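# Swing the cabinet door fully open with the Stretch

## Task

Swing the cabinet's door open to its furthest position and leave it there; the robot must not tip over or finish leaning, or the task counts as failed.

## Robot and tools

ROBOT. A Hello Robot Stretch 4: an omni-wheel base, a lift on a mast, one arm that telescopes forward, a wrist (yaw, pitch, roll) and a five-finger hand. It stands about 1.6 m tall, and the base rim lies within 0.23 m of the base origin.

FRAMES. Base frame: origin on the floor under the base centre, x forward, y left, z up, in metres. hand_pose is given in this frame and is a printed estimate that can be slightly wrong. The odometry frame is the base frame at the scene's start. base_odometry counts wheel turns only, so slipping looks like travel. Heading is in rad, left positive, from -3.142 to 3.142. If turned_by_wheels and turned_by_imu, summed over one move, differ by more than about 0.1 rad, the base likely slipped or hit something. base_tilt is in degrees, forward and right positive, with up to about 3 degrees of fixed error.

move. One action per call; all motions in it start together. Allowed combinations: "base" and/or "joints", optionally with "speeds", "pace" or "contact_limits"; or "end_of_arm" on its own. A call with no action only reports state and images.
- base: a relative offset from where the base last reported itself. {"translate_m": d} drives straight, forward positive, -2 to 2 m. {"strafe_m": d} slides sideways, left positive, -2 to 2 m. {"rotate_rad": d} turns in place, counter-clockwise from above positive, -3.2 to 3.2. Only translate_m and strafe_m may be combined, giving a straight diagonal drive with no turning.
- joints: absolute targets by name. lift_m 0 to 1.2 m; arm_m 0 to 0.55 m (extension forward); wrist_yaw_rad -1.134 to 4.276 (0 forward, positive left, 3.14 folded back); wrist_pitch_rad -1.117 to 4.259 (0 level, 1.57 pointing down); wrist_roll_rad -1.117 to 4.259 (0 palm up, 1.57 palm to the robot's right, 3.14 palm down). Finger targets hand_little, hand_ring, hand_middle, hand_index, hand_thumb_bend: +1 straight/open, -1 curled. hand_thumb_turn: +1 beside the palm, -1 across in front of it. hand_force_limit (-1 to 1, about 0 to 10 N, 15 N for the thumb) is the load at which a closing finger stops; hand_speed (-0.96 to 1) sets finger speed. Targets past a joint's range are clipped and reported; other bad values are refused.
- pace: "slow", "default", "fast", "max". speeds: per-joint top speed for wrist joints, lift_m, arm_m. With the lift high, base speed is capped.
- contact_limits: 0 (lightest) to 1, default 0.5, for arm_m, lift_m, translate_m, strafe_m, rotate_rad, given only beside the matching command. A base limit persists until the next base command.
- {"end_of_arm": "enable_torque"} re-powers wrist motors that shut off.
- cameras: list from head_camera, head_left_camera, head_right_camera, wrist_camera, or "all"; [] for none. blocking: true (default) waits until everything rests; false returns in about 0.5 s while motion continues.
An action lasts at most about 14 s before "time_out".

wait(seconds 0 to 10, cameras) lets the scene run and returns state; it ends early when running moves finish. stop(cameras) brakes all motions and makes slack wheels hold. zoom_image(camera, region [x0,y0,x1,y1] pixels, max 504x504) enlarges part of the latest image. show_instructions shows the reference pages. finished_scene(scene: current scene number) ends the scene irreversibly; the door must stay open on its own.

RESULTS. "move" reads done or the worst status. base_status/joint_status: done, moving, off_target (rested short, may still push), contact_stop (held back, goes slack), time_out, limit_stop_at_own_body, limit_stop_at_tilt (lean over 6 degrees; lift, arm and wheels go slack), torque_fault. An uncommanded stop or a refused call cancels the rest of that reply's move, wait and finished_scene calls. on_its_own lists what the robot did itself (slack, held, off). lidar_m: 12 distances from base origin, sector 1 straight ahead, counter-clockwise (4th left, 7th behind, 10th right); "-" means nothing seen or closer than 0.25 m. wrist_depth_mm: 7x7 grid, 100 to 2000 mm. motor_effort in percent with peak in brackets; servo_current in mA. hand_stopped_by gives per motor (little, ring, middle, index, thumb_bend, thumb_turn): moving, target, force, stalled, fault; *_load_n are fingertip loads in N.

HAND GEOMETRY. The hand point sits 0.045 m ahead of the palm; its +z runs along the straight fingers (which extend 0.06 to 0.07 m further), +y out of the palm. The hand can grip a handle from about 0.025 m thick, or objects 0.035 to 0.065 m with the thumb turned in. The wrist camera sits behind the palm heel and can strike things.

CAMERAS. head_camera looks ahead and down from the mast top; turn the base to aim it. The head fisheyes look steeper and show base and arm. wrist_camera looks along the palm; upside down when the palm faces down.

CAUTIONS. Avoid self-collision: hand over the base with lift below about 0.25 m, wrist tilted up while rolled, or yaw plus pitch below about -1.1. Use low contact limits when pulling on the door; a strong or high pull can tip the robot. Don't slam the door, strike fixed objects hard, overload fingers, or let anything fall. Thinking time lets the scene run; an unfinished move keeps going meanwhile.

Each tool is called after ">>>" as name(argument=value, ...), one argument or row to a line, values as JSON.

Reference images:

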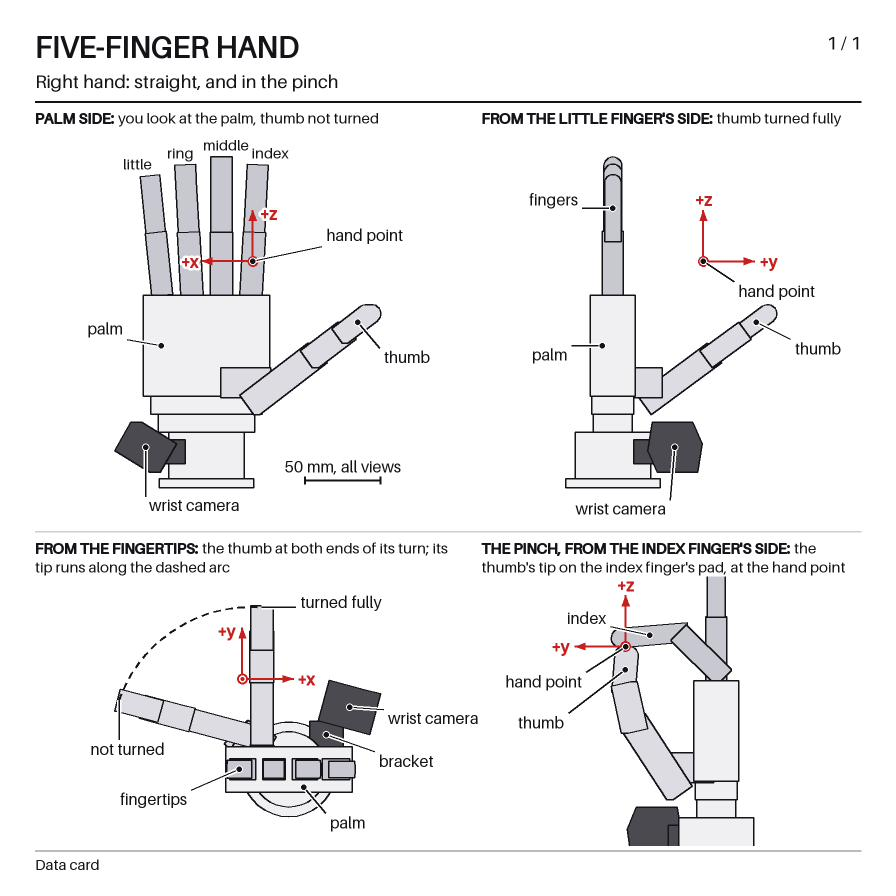

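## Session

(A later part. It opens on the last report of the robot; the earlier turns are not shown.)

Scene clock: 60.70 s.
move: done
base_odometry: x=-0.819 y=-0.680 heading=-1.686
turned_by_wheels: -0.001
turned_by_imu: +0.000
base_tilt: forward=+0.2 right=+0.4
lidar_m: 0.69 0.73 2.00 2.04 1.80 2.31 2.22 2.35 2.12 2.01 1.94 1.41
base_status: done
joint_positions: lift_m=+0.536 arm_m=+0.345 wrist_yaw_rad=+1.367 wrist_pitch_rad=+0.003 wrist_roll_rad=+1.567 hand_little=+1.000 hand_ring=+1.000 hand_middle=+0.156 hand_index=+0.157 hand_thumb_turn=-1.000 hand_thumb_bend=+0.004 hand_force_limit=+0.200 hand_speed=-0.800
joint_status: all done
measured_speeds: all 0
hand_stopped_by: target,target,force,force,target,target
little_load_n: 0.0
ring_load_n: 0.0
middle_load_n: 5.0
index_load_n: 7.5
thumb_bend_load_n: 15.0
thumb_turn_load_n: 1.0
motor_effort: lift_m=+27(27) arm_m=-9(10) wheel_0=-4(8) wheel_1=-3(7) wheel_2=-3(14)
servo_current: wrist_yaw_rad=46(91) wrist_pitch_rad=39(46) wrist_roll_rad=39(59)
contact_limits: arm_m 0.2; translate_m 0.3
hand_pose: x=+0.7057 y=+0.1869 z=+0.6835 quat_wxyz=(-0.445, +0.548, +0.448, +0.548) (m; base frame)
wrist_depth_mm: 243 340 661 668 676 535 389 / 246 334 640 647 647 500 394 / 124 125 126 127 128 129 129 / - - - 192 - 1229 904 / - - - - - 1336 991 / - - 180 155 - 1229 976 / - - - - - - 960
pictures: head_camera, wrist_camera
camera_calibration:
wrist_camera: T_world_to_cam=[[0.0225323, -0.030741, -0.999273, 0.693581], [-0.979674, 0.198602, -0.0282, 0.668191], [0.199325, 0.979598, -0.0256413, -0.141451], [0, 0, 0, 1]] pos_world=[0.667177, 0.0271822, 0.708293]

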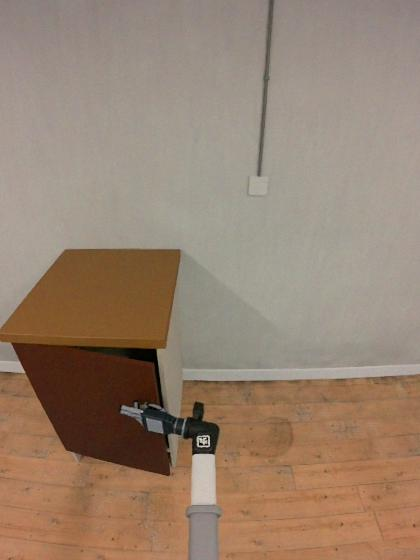

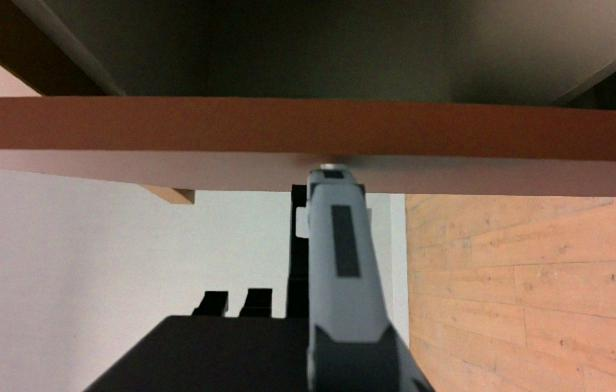

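>>> move(
  base={"translate_m": -0.12, "strafe_m": 0.067},
  joints={"wrist_yaw_rad": 1.168},
  speeds={"wrist_yaw_rad": 0.14},
  pace="slow",
  contact_limits={"translate_m": 0.3},
  cameras=["head_camera", "wrist_camera"],
)

Scene clock: 64.00 s.
move: done
base_odometry: x=-0.738 y=-0.569 heading=-1.686
turned_by_wheels: +0.000
turned_by_imu: +0.002
base_tilt: forward=+0.2 right=+0.4
lidar_m: 0.71 0.79 2.16 1.70 1.75 2.18 2.09 2.21 2.17 2.07 2.10 1.54
base_status: done
joint_positions: lift_m=+0.536 arm_m=+0.345 wrist_yaw_rad=+1.171 wrist_pitch_rad=+0.003 wrist_roll_rad=+1.567 hand_little=+1.000 hand_ring=+1.000 hand_middle=+0.156 hand_index=+0.157 hand_thumb_turn=-1.000 hand_thumb_bend=+0.004 hand_force_limit=+0.200 hand_speed=-0.800
joint_status: all done
measured_speeds: all 0
hand_stopped_by: target,target,force,force,target,target
little_load_n: 0.0
ring_load_n: 0.0
middle_load_n: 8.0
index_load_n: 9.5
thumb_bend_load_n: 9.5
thumb_turn_load_n: 0.5
motor_effort: lift_m=+27(27) arm_m=-9(9) wheel_0=+2(8) wheel_1=-2(7) wheel_2=+4(15)
servo_current: wrist_yaw_rad=46(78) wrist_pitch_rad=39(52) wrist_roll_rad=39(59)
contact_limits: arm_m 0.2; translate_m 0.3
hand_pose: x=+0.7386 y=+0.1464 z=+0.6835 quat_wxyz=(-0.389, +0.589, +0.392, +0.589) (m; base frame)
wrist_depth_mm: 301 355 707 723 741 530 389 / 1205 373 640 683 691 530 691 / 124 125 126 126 127 128 129 / - - - 187 - 1255 946 / - - - - - 1308 976 / - - 180 155 - 1205 991 / - - - - - - 976
pictures: head_camera, wrist_camera
camera_calibration:
wrist_camera: T_world_to_cam=[[0.0160971, -0.0345468, -0.999273, 0.696903], [-0.922076, 0.385981, -0.0281976, 0.638464], [0.386674, 0.92186, -0.0256416, -0.238172], [0, 0, 0, 1]] pos_world=[0.66959, -0.00279817, 0.708293]

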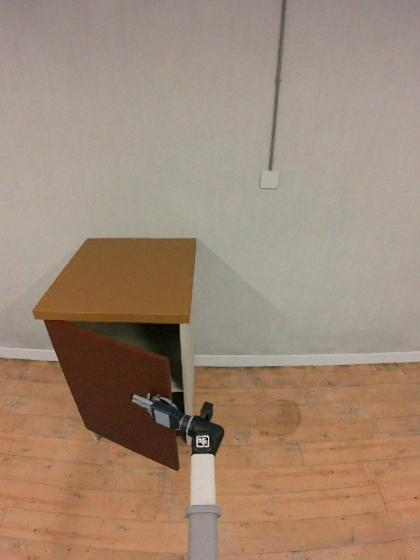

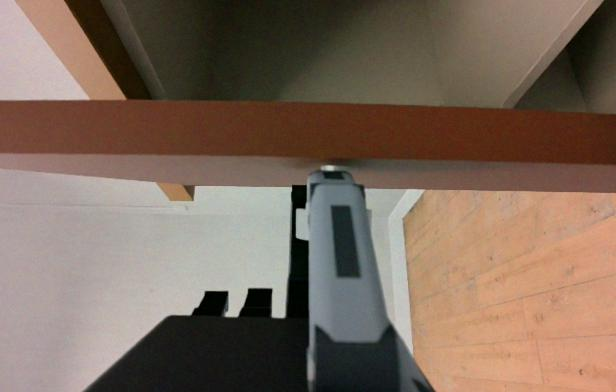

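>>> move(
  base={"translate_m": -0.104, "strafe_m": 0.092},
  joints={"wrist_yaw_rad": 0.968},
  speeds={"wrist_yaw_rad": 0.14},
  pace="slow",
  contact_limits={"translate_m": 0.3},
)

>>> move(
  base={"translate_m": -0.082, "strafe_m": 0.111},
  joints={"wrist_yaw_rad": 0.768},
  speeds={"wrist_yaw_rad": 0.14},
  pace="slow",
  contact_limits={"translate_m": 0.3},
  cameras=["head_camera", "wrist_camera"],
)

Scene clock: 67.67 s.
move: done
base_odometry: x=-0.635 y=-0.476 heading=-1.685
turned_by_wheels: +0.001
turned_by_imu: +0.003
base_tilt: forward=+0.1 right=+0.5
lidar_m: 0.74 0.87 2.34 1.59 1.65 2.06 2.00 2.07 2.27 2.16 2.25 1.64
base_status: done
joint_positions: lift_m=+0.536 arm_m=+0.345 wrist_yaw_rad=+0.973 wrist_pitch_rad=+0.003 wrist_roll_rad=+1.567 hand_little=+1.000 hand_ring=+1.000 hand_middle=+0.156 hand_index=+0.157 hand_thumb_turn=-1.000 hand_thumb_bend=+0.004 hand_force_limit=+0.200 hand_speed=-0.800
joint_status: all done
measured_speeds: all 0
hand_stopped_by: target,target,force,force,target,target
little_load_n: 0.0
ring_load_n: 0.0
middle_load_n: 8.5
index_load_n: 10.0
thumb_bend_load_n: 8.5
thumb_turn_load_n: 0.5
motor_effort: lift_m=+27(27) arm_m=-9(9) wheel_0=+3(10) wheel_1=+2(9) wheel_2=+5(16)
servo_current: wrist_yaw_rad=52(104) wrist_pitch_rad=52(52) wrist_roll_rad=39(59)
contact_limits: arm_m 0.2; translate_m 0.3
hand_pose: x=+0.7630 y=+0.0999 z=+0.6835 quat_wxyz=(-0.329, +0.625, +0.332, +0.625) (m; base frame)
wrist_depth_mm: 1060 387 723 831 820 530 723 / 1118 439 640 732 741 569 732 / 124 125 125 126 127 128 129 / 1708 1708 1708 187 205 1229 960 / - - - - - 1308 976 / - - 180 155 - 1229 991 / - - - - - - 960
pictures: none

Scene clock: 70.33 s.
move: done
base_odometry: x=-0.516 y=-0.407 heading=-1.684
turned_by_wheels: +0.001
turned_by_imu: +0.003
base_tilt: forward=+0.2 right=+0.4
lidar_m: 0.74 1.07 2.28 1.47 1.53 1.95 1.91 1.94 2.36 2.28 2.37 1.73
base_status: done
joint_positions: lift_m=+0.536 arm_m=+0.345 wrist_yaw_rad=+0.773 wrist_pitch_rad=+0.003 wrist_roll_rad=+1.567 hand_little=+1.000 hand_ring=+1.000 hand_middle=+0.156 hand_index=+0.157 hand_thumb_turn=-1.000 hand_thumb_bend=+0.004 hand_force_limit=+0.200 hand_speed=-0.800
joint_status: all done
measured_speeds: all 0
hand_stopped_by: target,target,force,force,target,target
little_load_n: 0.0
ring_load_n: 0.0
middle_load_n: 7.5
index_load_n: 9.5
thumb_bend_load_n: 9.0
thumb_turn_load_n: 0.5
motor_effort: lift_m=+27(27) arm_m=-9(9) wheel_0=-1(10) wheel_1=+3(10) wheel_2=+5(18)
servo_current: wrist_yaw_rad=46(130) wrist_pitch_rad=33(52) wrist_roll_rad=46(59)
contact_limits: arm_m 0.2; translate_m 0.3
hand_pose: x=+0.7779 y=+0.0488 z=+0.6835 quat_wxyz=(-0.265, +0.655, +0.268, +0.655) (m; base frame)
wrist_depth_mm: 1025 452 732 976 960 564 759 / 1098 480 640 820 788 668 759 / 124 125 126 126 127 128 129 / 1464 1464 1464 187 203 1255 946 / 1708 1708 1708 1618 - 1308 991 / - - 180 156 - 1229 976 / - - - - - - 991
pictures: head_camera, wrist_camera
camera_calibration:
wrist_camera: T_world_to_cam=[[0.00144247, -0.0380853, -0.999273, 0.704472], [-0.700306, 0.713286, -0.0281964, 0.523899], [0.713841, 0.699838, -0.0256425, -0.407101], [0, 0, 0, 1]] pos_world=[0.656479, -0.061955, 0.708293]

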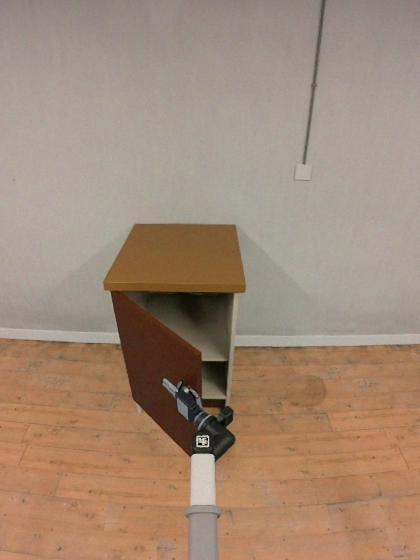

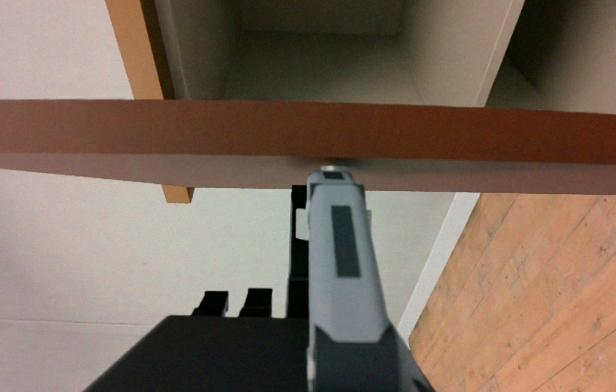

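>>> move(
  base={"translate_m": -0.0585, "strafe_m": 0.125},
  joints={"wrist_yaw_rad": 0.568},
  speeds={"wrist_yaw_rad": 0.14},
  pace="slow",
  contact_limits={"translate_m": 0.3},
)

>>> move(
  base={"translate_m": -0.0324, "strafe_m": 0.135},
  joints={"wrist_yaw_rad": 0.368},
  speeds={"wrist_yaw_rad": 0.14},
  pace="slow",
  contact_limits={"translate_m": 0.3},
)

>>> move(
  base={"translate_m": -0.005, "strafe_m": 0.138},
  joints={"wrist_yaw_rad": 0.168},
  speeds={"wrist_yaw_rad": 0.14},
  pace="slow",
  contact_limits={"translate_m": 0.3},
  cameras=["head_camera", "wrist_camera"],
)

Scene clock: 73.83 s.
move: done
base_odometry: x=-0.385 y=-0.363 heading=-1.684
turned_by_wheels: +0.000
turned_by_imu: +0.002
base_tilt: forward=+0.3 right=+0.5
lidar_m: 0.77 1.81 2.17 1.34 1.36 1.88 1.85 1.94 2.51 2.42 2.45 1.81
base_status: done
joint_positions: lift_m=+0.536 arm_m=+0.345 wrist_yaw_rad=+0.572 wrist_pitch_rad=+0.003 wrist_roll_rad=+1.567 hand_little=+1.000 hand_ring=+1.000 hand_middle=+0.156 hand_index=+0.157 hand_thumb_turn=-1.000 hand_thumb_bend=+0.004 hand_force_limit=+0.200 hand_speed=-0.800
joint_status: all done
measured_speeds: all 0
hand_stopped_by: target,target,force,force,target,target
little_load_n: 0.0
ring_load_n: 0.0
middle_load_n: 7.0
index_load_n: 9.5
thumb_bend_load_n: 9.5
thumb_turn_load_n: 0.5
motor_effort: lift_m=+27(27) arm_m=-9(9) wheel_0=+0(8) wheel_1=+3(9) wheel_2=+3(16)
servo_current: wrist_yaw_rad=20(124) wrist_pitch_rad=39(52) wrist_roll_rad=26(59)
contact_limits: arm_m 0.2; translate_m 0.3
hand_pose: x=+0.7824 y=-0.0044 z=+0.6835 quat_wxyz=(-0.198, +0.679, +0.201, +0.678) (m; base frame)
wrist_depth_mm: 1042 1008 723 1008 976 615 759 / 1098 512 640 1008 904 661 759 / 124 125 126 126 128 129 129 / 1308 1281 1308 187 196 1182 580 / 1464 1499 1464 1430 - 1308 991 / 1661 1618 180 155 - 1229 976 / 1808 1808 - - - - 976
pictures: none

Scene clock: 76.47 s.
move: done
base_odometry: x=-0.247 y=-0.346 heading=-1.684
turned_by_wheels: +0.000
turned_by_imu: +0.001
base_tilt: forward=+0.2 right=+0.4
lidar_m: 0.73 1.86 2.05 1.21 1.25 1.77 1.79 1.93 2.64 2.53 2.50 1.21
base_status: done
joint_positions: lift_m=+0.536 arm_m=+0.345 wrist_yaw_rad=+0.369 wrist_pitch_rad=+0.003 wrist_roll_rad=+1.567 hand_little=+1.000 hand_ring=+1.000 hand_middle=+0.156 hand_index=+0.157 hand_thumb_turn=-1.000 hand_thumb_bend=+0.004 hand_force_limit=+0.200 hand_speed=-0.800
joint_status: all done
measured_speeds: all 0
hand_stopped_by: target,target,force,force,target,target
little_load_n: 0.0
ring_load_n: 0.0
middle_load_n: 6.5
index_load_n: 8.5
thumb_bend_load_n: 10.0
thumb_turn_load_n: 1.0
motor_effort: lift_m=+27(27) arm_m=-9(9) wheel_0=-1(6) wheel_1=+1(11) wheel_2=+1(13)
servo_current: wrist_yaw_rad=52(130) wrist_pitch_rad=39(46) wrist_roll_rad=39(59)
contact_limits: arm_m 0.2; translate_m 0.3
hand_pose: x=+0.7761 y=-0.0578 z=+0.6835 quat_wxyz=(-0.128, +0.696, +0.131, +0.694) (m; base frame)
wrist_depth_mm: 1060 1042 723 1025 1008 891 750 / 1078 1078 640 1098 891 891 759 / 125 126 126 127 128 129 129 / 1229 1229 603 187 190 439 413 / 1308 1336 1308 1308 - 1308 991 / 1397 1366 180 155 - 1229 976 / 1499 1464 - - - - 976
pictures: none

Scene clock: 79.00 s.
move: done
base_odometry: x=-0.110 y=-0.356 heading=-1.684
turned_by_wheels: +0.000
turned_by_imu: +0.000
base_tilt: forward=+0.2 right=+0.6
lidar_m: 0.71 1.86 1.90 1.06 1.12 1.57 1.76 1.91 2.67 2.67 2.47 1.22
base_status: done
joint_positions: lift_m=+0.536 arm_m=+0.345 wrist_yaw_rad=+0.168 wrist_pitch_rad=+0.003 wrist_roll_rad=+1.567 hand_little=+1.000 hand_ring=+1.000 hand_middle=+0.156 hand_index=+0.157 hand_thumb_turn=-1.000 hand_thumb_bend=+0.004 hand_force_limit=+0.200 hand_speed=-0.800
joint_status: all done
measured_speeds: all 0
hand_stopped_by: target,target,force,force,target,target
little_load_n: 0.0
ring_load_n: 0.0
middle_load_n: 5.5
index_load_n: 7.0
thumb_bend_load_n: 11.0
thumb_turn_load_n: 1.0
motor_effort: lift_m=+26(27) arm_m=-8(9) wheel_0=-3(8) wheel_1=+0(10) wheel_2=+1(12)
servo_current: wrist_yaw_rad=39(117) wrist_pitch_rad=39(52) wrist_roll_rad=52(52)
contact_limits: arm_m 0.2; translate_m 0.3
hand_pose: x=+0.7592 y=-0.1087 z=+0.6835 quat_wxyz=(-0.058, +0.706, +0.061, +0.704) (m; base frame)
wrist_depth_mm: 1118 1098 732 1098 1008 946 768 / 1118 564 640 1138 904 891 750 / 125 126 126 128 129 129 130 / 1205 1182 427 191 186 342 580 / 1229 1229 1255 1205 - 1229 976 / 1255 1281 179 155 - 1205 991 / 1281 1281 - - - - 960
pictures: head_camera, wrist_camera
camera_calibration:
wrist_camera: T_world_to_cam=[[-0.0204739, -0.0321473, -0.999273, 0.715785], [-0.170333, 0.984983, -0.0281976, 0.250255], [0.985174, 0.169632, -0.0256422, -0.547102], [0, 0, 0, 1]] pos_world=[0.596272, -0.130681, 0.708293]

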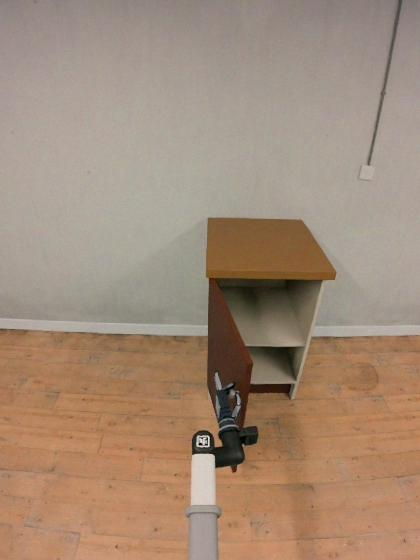

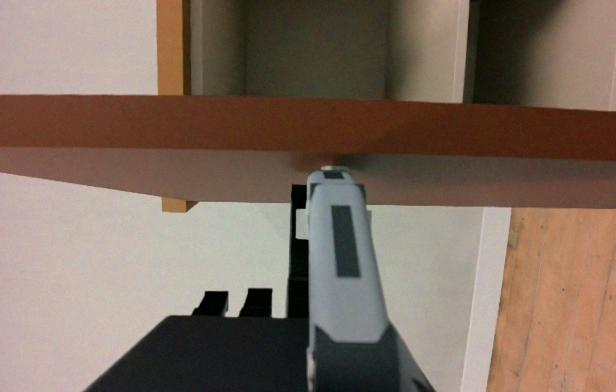

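>>> move(
  base={"translate_m": 0.008, "strafe_m": 0.068},
  joints={"wrist_yaw_rad": 0.068},
  speeds={"wrist_yaw_rad": 0.14},
  pace="slow",
  contact_limits={"translate_m": 0},
)

>>> move(
  base={"translate_m": 0.014, "strafe_m": 0.067},
  joints={"wrist_yaw_rad": -0.032},
  speeds={"wrist_yaw_rad": 0.14},
  pace="slow",
  contact_limits={"translate_m": 0},
  cameras=["head_camera", "wrist_camera"],
)

Scene clock: 81.80 s.
move: done
base_odometry: x=-0.043 y=-0.372 heading=-1.684
turned_by_wheels: -0.001
turned_by_imu: +0.000
base_tilt: forward=+0.2 right=+0.4
lidar_m: 0.70 1.85 1.84 0.98 1.05 1.47 1.80 1.90 2.67 2.75 2.48 1.21
base_status: done
joint_positions: lift_m=+0.536 arm_m=+0.345 wrist_yaw_rad=+0.066 wrist_pitch_rad=+0.003 wrist_roll_rad=+1.567 hand_little=+1.000 hand_ring=+1.000 hand_middle=+0.156 hand_index=+0.157 hand_thumb_turn=-1.000 hand_thumb_bend=+0.004 hand_force_limit=+0.200 hand_speed=-0.800
joint_status: all done
measured_speeds: all 0
hand_stopped_by: target,target,force,force,target,target
little_load_n: 0.0
ring_load_n: 0.0
middle_load_n: 4.0
index_load_n: 6.5
thumb_bend_load_n: 13.0
thumb_turn_load_n: 1.5
motor_effort: lift_m=+26(27) arm_m=-7(9) wheel_0=-3(9) wheel_1=+1(10) wheel_2=-5(10)
servo_current: wrist_yaw_rad=39(124) wrist_pitch_rad=26(52) wrist_roll_rad=26(59)
contact_limits: arm_m 0.2; translate_m 0
hand_pose: x=+0.7468 y=-0.1328 z=+0.6835 quat_wxyz=(-0.022, +0.708, +0.025, +0.706) (m; base frame)
wrist_depth_mm: 1138 1138 732 1138 1008 946 759 / 1118 1138 621 1160 904 891 759 / 125 126 127 128 129 129 131 / 1160 591 373 189 231 310 466 / 1205 1205 1205 1182 - 1205 1008 / 1205 1205 179 155 - 1229 976 / 1205 1205 - - - - 960
pictures: none

Scene clock: 83.70 s.
move: done
base_odometry: x=+0.022 y=-0.393 heading=-1.685
turned_by_wheels: -0.001
turned_by_imu: +0.000
base_tilt: forward=+0.2 right=+0.4
lidar_m: 0.71 1.83 1.76 0.93 0.98 1.34 1.78 1.94 2.65 2.82 2.47 0.74
base_status: done
joint_positions: lift_m=+0.537 arm_m=+0.345 wrist_yaw_rad=-0.036 wrist_pitch_rad=+0.003 wrist_roll_rad=+1.567 hand_little=+1.000 hand_ring=+1.000 hand_middle=+0.156 hand_index=+0.157 hand_thumb_turn=-1.000 hand_thumb_bend=+0.004 hand_force_limit=+0.200 hand_speed=-0.800
joint_status: all done
measured_speeds: all 0
hand_stopped_by: target,target,force,force,target,target
little_load_n: 0.0
ring_load_n: 0.0
middle_load_n: 3.5
index_load_n: 5.5
thumb_bend_load_n: 13.0
thumb_turn_load_n: 1.5
motor_effort: lift_m=+26(27) arm_m=-6(7) wheel_0=-2(10) wheel_1=+1(9) wheel_2=-6(10)
servo_current: wrist_yaw_rad=52(111) wrist_pitch_rad=39(46) wrist_roll_rad=39(65)
contact_limits: arm_m 0.2; translate_m 0
hand_pose: x=+0.7321 y=-0.1555 z=+0.6835 quat_wxyz=(+0.014, +0.708, -0.011, +0.706) (m; base frame)
wrist_depth_mm: 1182 1182 723 1078 931 960 759 / 1182 1182 627 1182 904 946 759 / 125 126 127 128 129 130 131 / 1205 359 340 187 224 291 410 / 1182 1182 1160 1205 - 1205 976 / 1160 1160 179 155 - 1205 991 / 1160 1182 - - - - 960
pictures: head_camera, wrist_camera
camera_calibration:
wrist_camera: T_world_to_cam=[[-0.0265498, -0.027344, -0.999273, 0.718918], [0.0323024, 0.99908, -0.028197, 0.14565], [0.999125, -0.0330276, -0.0256421, -0.554157], [0, 0, 0, 1]] pos_world=[0.568054, -0.14416, 0.708293]

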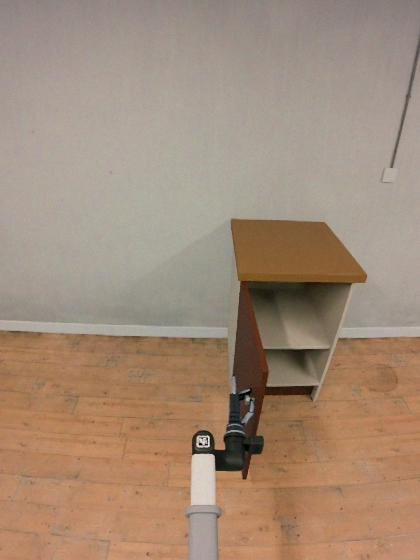

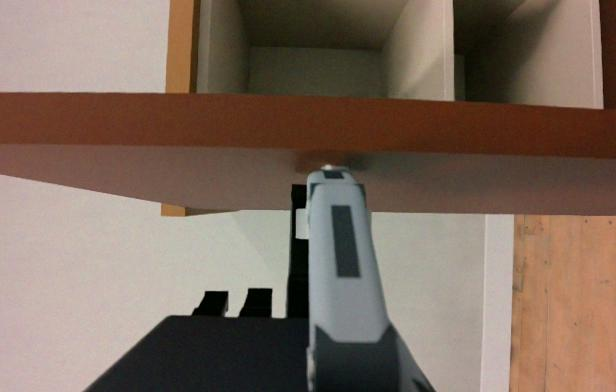

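>>> move(
  base={"translate_m": 0.017, "strafe_m": 0.066},
  joints={"wrist_yaw_rad": -0.132},
  speeds={"wrist_yaw_rad": 0.14},
  pace="slow",
  contact_limits={"translate_m": 0},
)

>>> move(
  base={"translate_m": 0.028, "strafe_m": 0.063},
  joints={"wrist_yaw_rad": -0.232},
  speeds={"wrist_yaw_rad": 0.14},
  pace="slow",
  contact_limits={"translate_m": 0},
  cameras=["head_camera", "wrist_camera"],
)

Scene clock: 86.53 s.
move: done
base_odometry: x=+0.085 y=-0.417 heading=-1.685
turned_by_wheels: +0.000
turned_by_imu: +0.000
base_tilt: forward=+0.2 right=+0.5
lidar_m: 0.72 1.82 1.68 0.89 0.91 1.29 1.83 1.95 2.67 2.88 2.44 0.69
base_status: done
joint_positions: lift_m=+0.537 arm_m=+0.345 wrist_yaw_rad=-0.131 wrist_pitch_rad=+0.003 wrist_roll_rad=+1.567 hand_little=+1.000 hand_ring=+1.000 hand_middle=+0.156 hand_index=+0.157 hand_thumb_turn=-1.000 hand_thumb_bend=+0.004 hand_force_limit=+0.200 hand_speed=-0.800
joint_status: all done
measured_speeds: all 0
hand_stopped_by: target,target,force,force,target,target
little_load_n: -0.5
ring_load_n: 0.0
middle_load_n: 5.5
index_load_n: 7.5
thumb_bend_load_n: 10.0
thumb_turn_load_n: 1.0
motor_effort: lift_m=+26(27) arm_m=-6(7) wheel_0=-2(8) wheel_1=+0(9) wheel_2=-1(8)
servo_current: wrist_yaw_rad=46(156) wrist_pitch_rad=39(46) wrist_roll_rad=52(59)
contact_limits: arm_m 0.2; translate_m 0
hand_pose: x=+0.7164 y=-0.1753 z=+0.6835 quat_wxyz=(+0.047, +0.707, -0.045, +0.705) (m; base frame)
wrist_depth_mm: 1255 1229 723 991 904 946 750 / 1229 1205 661 1205 891 946 750 / 125 126 127 128 129 129 130 / 1182 1160 394 187 233 320 500 / 1160 1160 1182 1160 - 1182 991 / 1160 1182 180 155 - 1205 976 / 1138 1138 - - - - 976
pictures: none

Scene clock: 88.17 s.
move: contact_stop
base_odometry: x=+0.133 y=-0.449 heading=-1.717
turned_by_wheels: -0.032
turned_by_imu: -0.032
base_tilt: forward=+0.2 right=+0.5
lidar_m: 0.81 1.76 1.65 0.84 0.80 1.19 1.84 1.95 2.64 2.92 2.49 0.69
base_status: translate_m contact_stop (by the wheels' count: +0.026 of +0.028); strafe_m contact_stop (by the wheels' count: +0.051 of +0.063)
joint_positions: lift_m=+0.537 arm_m=+0.345 wrist_yaw_rad=-0.230 wrist_pitch_rad=+0.003 wrist_roll_rad=+1.567 hand_little=+1.000 hand_ring=+1.000 hand_middle=+0.156 hand_index=+0.157 hand_thumb_turn=-1.000 hand_thumb_bend=+0.004 hand_force_limit=+0.200 hand_speed=-0.800
joint_status: all done
measured_speeds: all 0
hand_stopped_by: target,target,force,force,target,target
little_load_n: 0.0
ring_load_n: 0.0
middle_load_n: 3.0
index_load_n: 4.5
thumb_bend_load_n: 9.5
thumb_turn_load_n: 0.5
on_its_own: the wheels are slack since a contact_stop
motor_effort: lift_m=+27(27) arm_m=-6(7) wheel_0=+0(12) wheel_1=+0(10) wheel_2=+0(9)
servo_current: wrist_yaw_rad=39(208) wrist_pitch_rad=39(46) wrist_roll_rad=39(59)
contact_limits: arm_m 0.2; translate_m 0
hand_pose: x=+0.6979 y=-0.1944 z=+0.6835 quat_wxyz=(+0.082, +0.704, -0.080, +0.701) (m; base frame)
wrist_depth_mm: 1336 1308 798 891 831 878 809 / 1281 1308 654 991 798 976 778 / 128 128 129 131 132 133 133 / 244 239 234 173 191 220 217 / 1160 1160 917 462 - 878 866 / 1118 1138 179 155 - 1138 960 / 1078 1098 - - - - 976
pictures: head_camera, wrist_camera
camera_calibration:
wrist_camera: T_world_to_cam=[[-0.0312917, -0.0214981, -0.999279, 0.721398], [0.224922, 0.973974, -0.027997, 0.0461344], [0.973874, -0.225636, -0.0256419, -0.541145], [0, 0, 0, 1]] pos_world=[0.539205, -0.151527, 0.708293]

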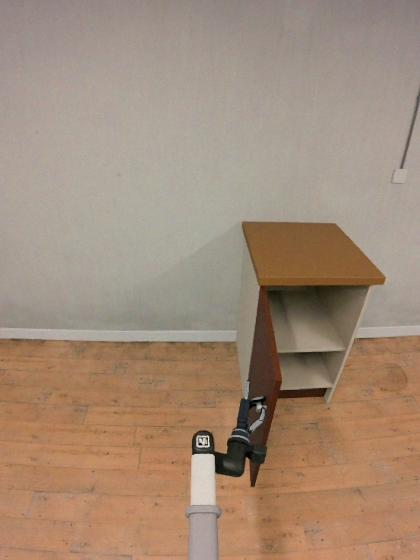

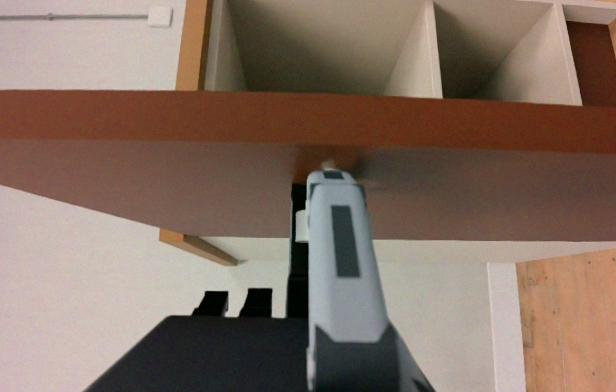

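>>> move(
  base={"translate_m": 0.005, "strafe_m": 0.02},
  pace="slow",
  contact_limits={"translate_m": 0.1},
  cameras=["head_camera", "head_left_camera", "head_right_camera", "wrist_camera"],
)

Scene clock: 90.47 s.
move: contact_stop
base_odometry: x=+0.150 y=-0.457 heading=-1.735
turned_by_wheels: -0.018
turned_by_imu: -0.018
base_tilt: forward=+0.4 right=+0.5
lidar_m: 0.80 1.79 1.64 0.83 0.83 1.14 1.85 1.95 2.61 2.95 2.53 0.66
base_status: translate_m contact_stop (by the wheels' count: +0.005 of +0.005); strafe_m contact_stop (by the wheels' count: +0.019 of +0.020)
joint_positions: lift_m=+0.537 arm_m=+0.345 wrist_yaw_rad=-0.233 wrist_pitch_rad=+0.003 wrist_roll_rad=+1.567 hand_little=+1.000 hand_ring=+1.000 hand_middle=+0.156 hand_index=+0.157 hand_thumb_turn=-1.000 hand_thumb_bend=+0.004 hand_force_limit=+0.200 hand_speed=-0.800
joint_status: not commanded
measured_speeds: all 0
hand_stopped_by: target,target,force,force,target,target
little_load_n: 0.0
ring_load_n: 0.0
middle_load_n: 3.5
index_load_n: 3.5
thumb_bend_load_n: 10.5
thumb_turn_load_n: 0.5
on_its_own: the wheels are slack since a contact_stop
motor_effort: lift_m=+26(27) arm_m=-6(7) wheel_0=+0(20) wheel_1=+0(8) wheel_2=+0(7)
servo_current: wrist_yaw_rad=46(59) wrist_pitch_rad=39(52) wrist_roll_rad=39(59)
contact_limits: arm_m 0.2; translate_m 0.1
hand_pose: x=+0.6973 y=-0.1949 z=+0.6835 quat_wxyz=(+0.083, +0.703, -0.081, +0.701) (m; base frame)
wrist_depth_mm: 1336 1336 798 866 809 866 820 / 1281 1308 668 991 809 976 798 / 129 129 130 131 132 133 134 / 239 234 229 172 189 216 213 / 1160 1160 820 424 - 768 778 / 1118 1138 179 155 - 1138 976 / 1098 1098 - - - - 960
pictures: head_camera, head_left_camera, head_right_camera, wrist_camera
camera_calibration:
wrist_camera: T_world_to_cam=[[-0.0313562, -0.0214051, -0.999279, 0.72143], [0.227828, 0.973299, -0.0279975, 0.0446688], [0.973196, -0.228541, -0.0256423, -0.540768], [0, 0, 0, 1]] pos_world=[0.538718, -0.151622, 0.708293]

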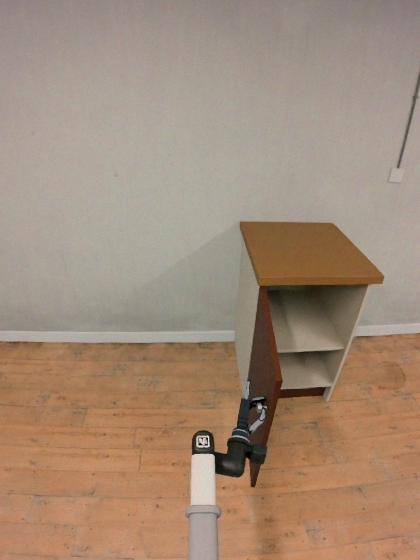

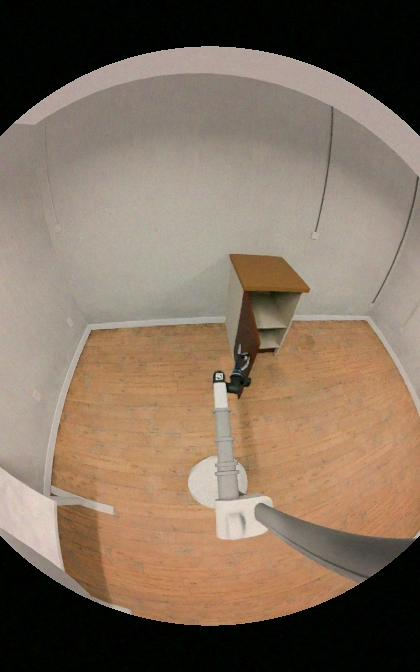

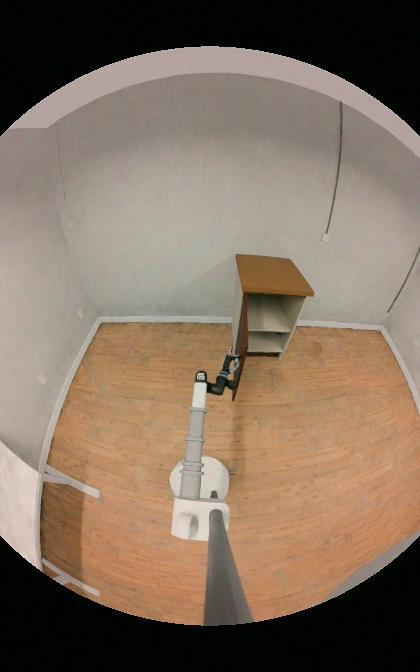

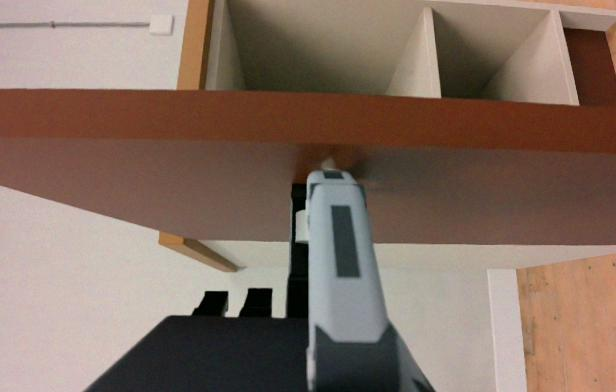

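>>> move(
  joints={"hand_index": 1, "hand_middle": 1},
)

>>> move(
  base={"translate_m": -0.05, "strafe_m": 0.01},
  pace="slow",
  cameras=["head_camera", "wrist_camera"],
)

Scene clock: 93.03 s.
move: done
base_odometry: x=+0.150 y=-0.457 heading=-1.735
turned_by_wheels: +0.000
turned_by_imu: +0.000
base_tilt: forward=+0.2 right=+0.5
lidar_m: 0.78 1.76 1.64 0.83 0.82 1.12 1.85 1.96 2.61 2.96 2.51 0.65
base_status: not commanded
joint_positions: lift_m=+0.537 arm_m=+0.345 wrist_yaw_rad=-0.233 wrist_pitch_rad=+0.003 wrist_roll_rad=+1.567 hand_little=+1.000 hand_ring=+1.000 hand_middle=+1.000 hand_index=+1.000 hand_thumb_turn=-1.000 hand_thumb_bend=+0.000 hand_force_limit=+0.200 hand_speed=-0.800
joint_status: all done
measured_speeds: all 0
hand_stopped_by: target,target,target,target,target,target
little_load_n: 0.0
ring_load_n: 0.0
middle_load_n: 0.0
index_load_n: 0.0
thumb_bend_load_n: 0.0
thumb_turn_load_n: 0.0
on_its_own: the wheels are slack since a contact_stop
motor_effort: lift_m=+26(27) arm_m=-6(7) wheel_0=+0(0) wheel_1=+0(0) wheel_2=+0(0)
servo_current: wrist_yaw_rad=33(59) wrist_pitch_rad=33(52) wrist_roll_rad=26(59)
contact_limits: arm_m 0.2; translate_m 0.1
hand_pose: x=+0.6973 y=-0.1949 z=+0.6835 quat_wxyz=(+0.083, +0.703, -0.081, +0.701) (m; base frame)
wrist_depth_mm: 1366 1336 788 854 820 878 798 / 1281 1308 676 1025 891 960 809 / 129 130 131 132 132 134 135 / 229 224 220 166 183 208 239 / 1160 1182 778 768 - 759 759 / 1098 1118 179 181 - 1160 976 / 1078 1078 - - - - 960
pictures: none

Scene clock: 94.73 s.
move: done
base_odometry: x=+0.168 y=-0.409 heading=-1.736
turned_by_wheels: +0.000
turned_by_imu: +0.000
base_tilt: forward=+0.2 right=+0.5
lidar_m: 0.82 1.83 1.65 0.78 0.79 1.11 1.79 1.90 2.55 2.95 2.61 0.72
base_status: done
joint_positions: lift_m=+0.537 arm_m=+0.345 wrist_yaw_rad=-0.233 wrist_pitch_rad=+0.003 wrist_roll_rad=+1.567 hand_little=+1.000 hand_ring=+1.000 hand_middle=+1.000 hand_index=+1.000 hand_thumb_turn=-1.000 hand_thumb_bend=+0.000 hand_force_limit=+0.200 hand_speed=-0.800
joint_status: not commanded
measured_speeds: all 0
hand_stopped_by: target,target,target,target,target,target
little_load_n: 0.0
ring_load_n: 0.0
middle_load_n: 0.0
index_load_n: 0.0
thumb_bend_load_n: 0.0
thumb_turn_load_n: 0.0
motor_effort: lift_m=+26(27) arm_m=-6(7) wheel_0=-3(8) wheel_1=-2(10) wheel_2=+1(7)
servo_current: wrist_yaw_rad=39(59) wrist_pitch_rad=46(46) wrist_roll_rad=39(59)
contact_limits: arm_m 0.2
hand_pose: x=+0.6973 y=-0.1949 z=+0.6835 quat_wxyz=(+0.083, +0.703, -0.081, +0.701) (m; base frame)
wrist_depth_mm: 1430 1397 831 878 891 891 878 / 1366 1397 904 1078 1008 991 842 / 178 180 181 182 184 185 768 / 1229 262 257 195 214 244 240 / 1182 1205 878 866 - 842 842 / 1160 1160 179 181 - 1205 976 / 1138 1138 - - - - 960
pictures: head_camera, wrist_camera
camera_calibration:
wrist_camera: T_world_to_cam=[[-0.0313562, -0.0214051, -0.999279, 0.72143], [0.227828, 0.973299, -0.0279975, 0.0446688], [0.973196, -0.228541, -0.0256423, -0.540768], [0, 0, 0, 1]] pos_world=[0.538718, -0.151622, 0.708293]

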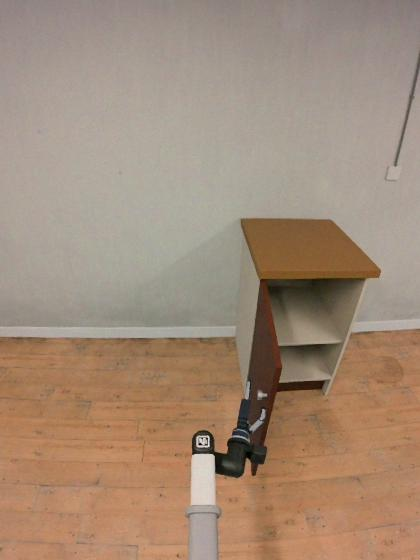

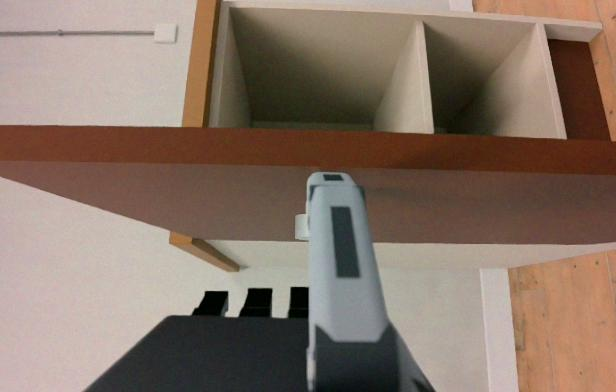

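>>> move(
  base={"translate_m": -0.1, "strafe_m": 0.12},
  cameras=["head_camera"],
)

Scene clock: 96.97 s.
move: done
base_odometry: x=+0.303 y=-0.330 heading=-1.736
turned_by_wheels: +0.000
turned_by_imu: +0.001
base_tilt: forward=+0.2 right=+0.4
lidar_m: 1.34 1.93 1.46 0.64 0.68 0.94 1.71 1.79 2.42 3.08 2.73 0.86
base_status: done
joint_positions: lift_m=+0.537 arm_m=+0.345 wrist_yaw_rad=-0.233 wrist_pitch_rad=+0.003 wrist_roll_rad=+1.567 hand_little=+1.000 hand_ring=+1.000 hand_middle=+1.000 hand_index=+1.000 hand_thumb_turn=-1.000 hand_thumb_bend=+0.000 hand_force_limit=+0.200 hand_speed=-0.800
joint_status: not commanded
measured_speeds: all 0
hand_stopped_by: target,target,target,target,target,target
little_load_n: 0.0
ring_load_n: 0.0
middle_load_n: 0.0
index_load_n: 0.0
thumb_bend_load_n: 0.0
thumb_turn_load_n: 0.5
motor_effort: lift_m=+26(27) arm_m=-6(7) wheel_0=+1(14) wheel_1=+1(11) wheel_2=+0(8)
servo_current: wrist_yaw_rad=39(52) wrist_pitch_rad=39(46) wrist_roll_rad=46(65)
contact_limits: arm_m 0.2
hand_pose: x=+0.6973 y=-0.1949 z=+0.6835 quat_wxyz=(+0.083, +0.703, -0.081, +0.701) (m; base frame)
wrist_depth_mm: 1537 1499 866 1008 991 976 976 / 1464 345 343 338 340 334 329 / 1397 1430 500 492 484 477 477 / 1366 1336 891 668 661 866 854 / 1308 1308 1308 1308 - 1255 991 / 1229 1255 179 181 - 1205 991 / 1205 1205 - - - - 976
pictures: head_camera

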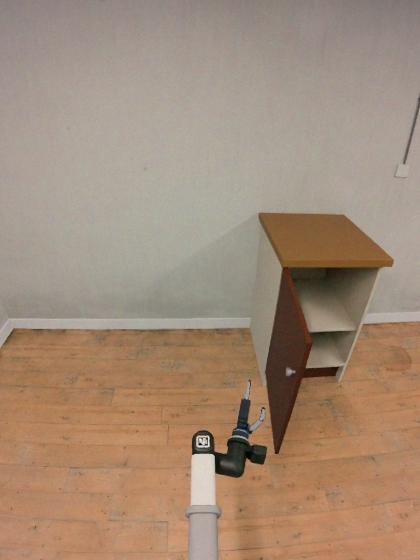

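>>> finished_scene(
  scene=1,
)

The scene is finished: the task was done.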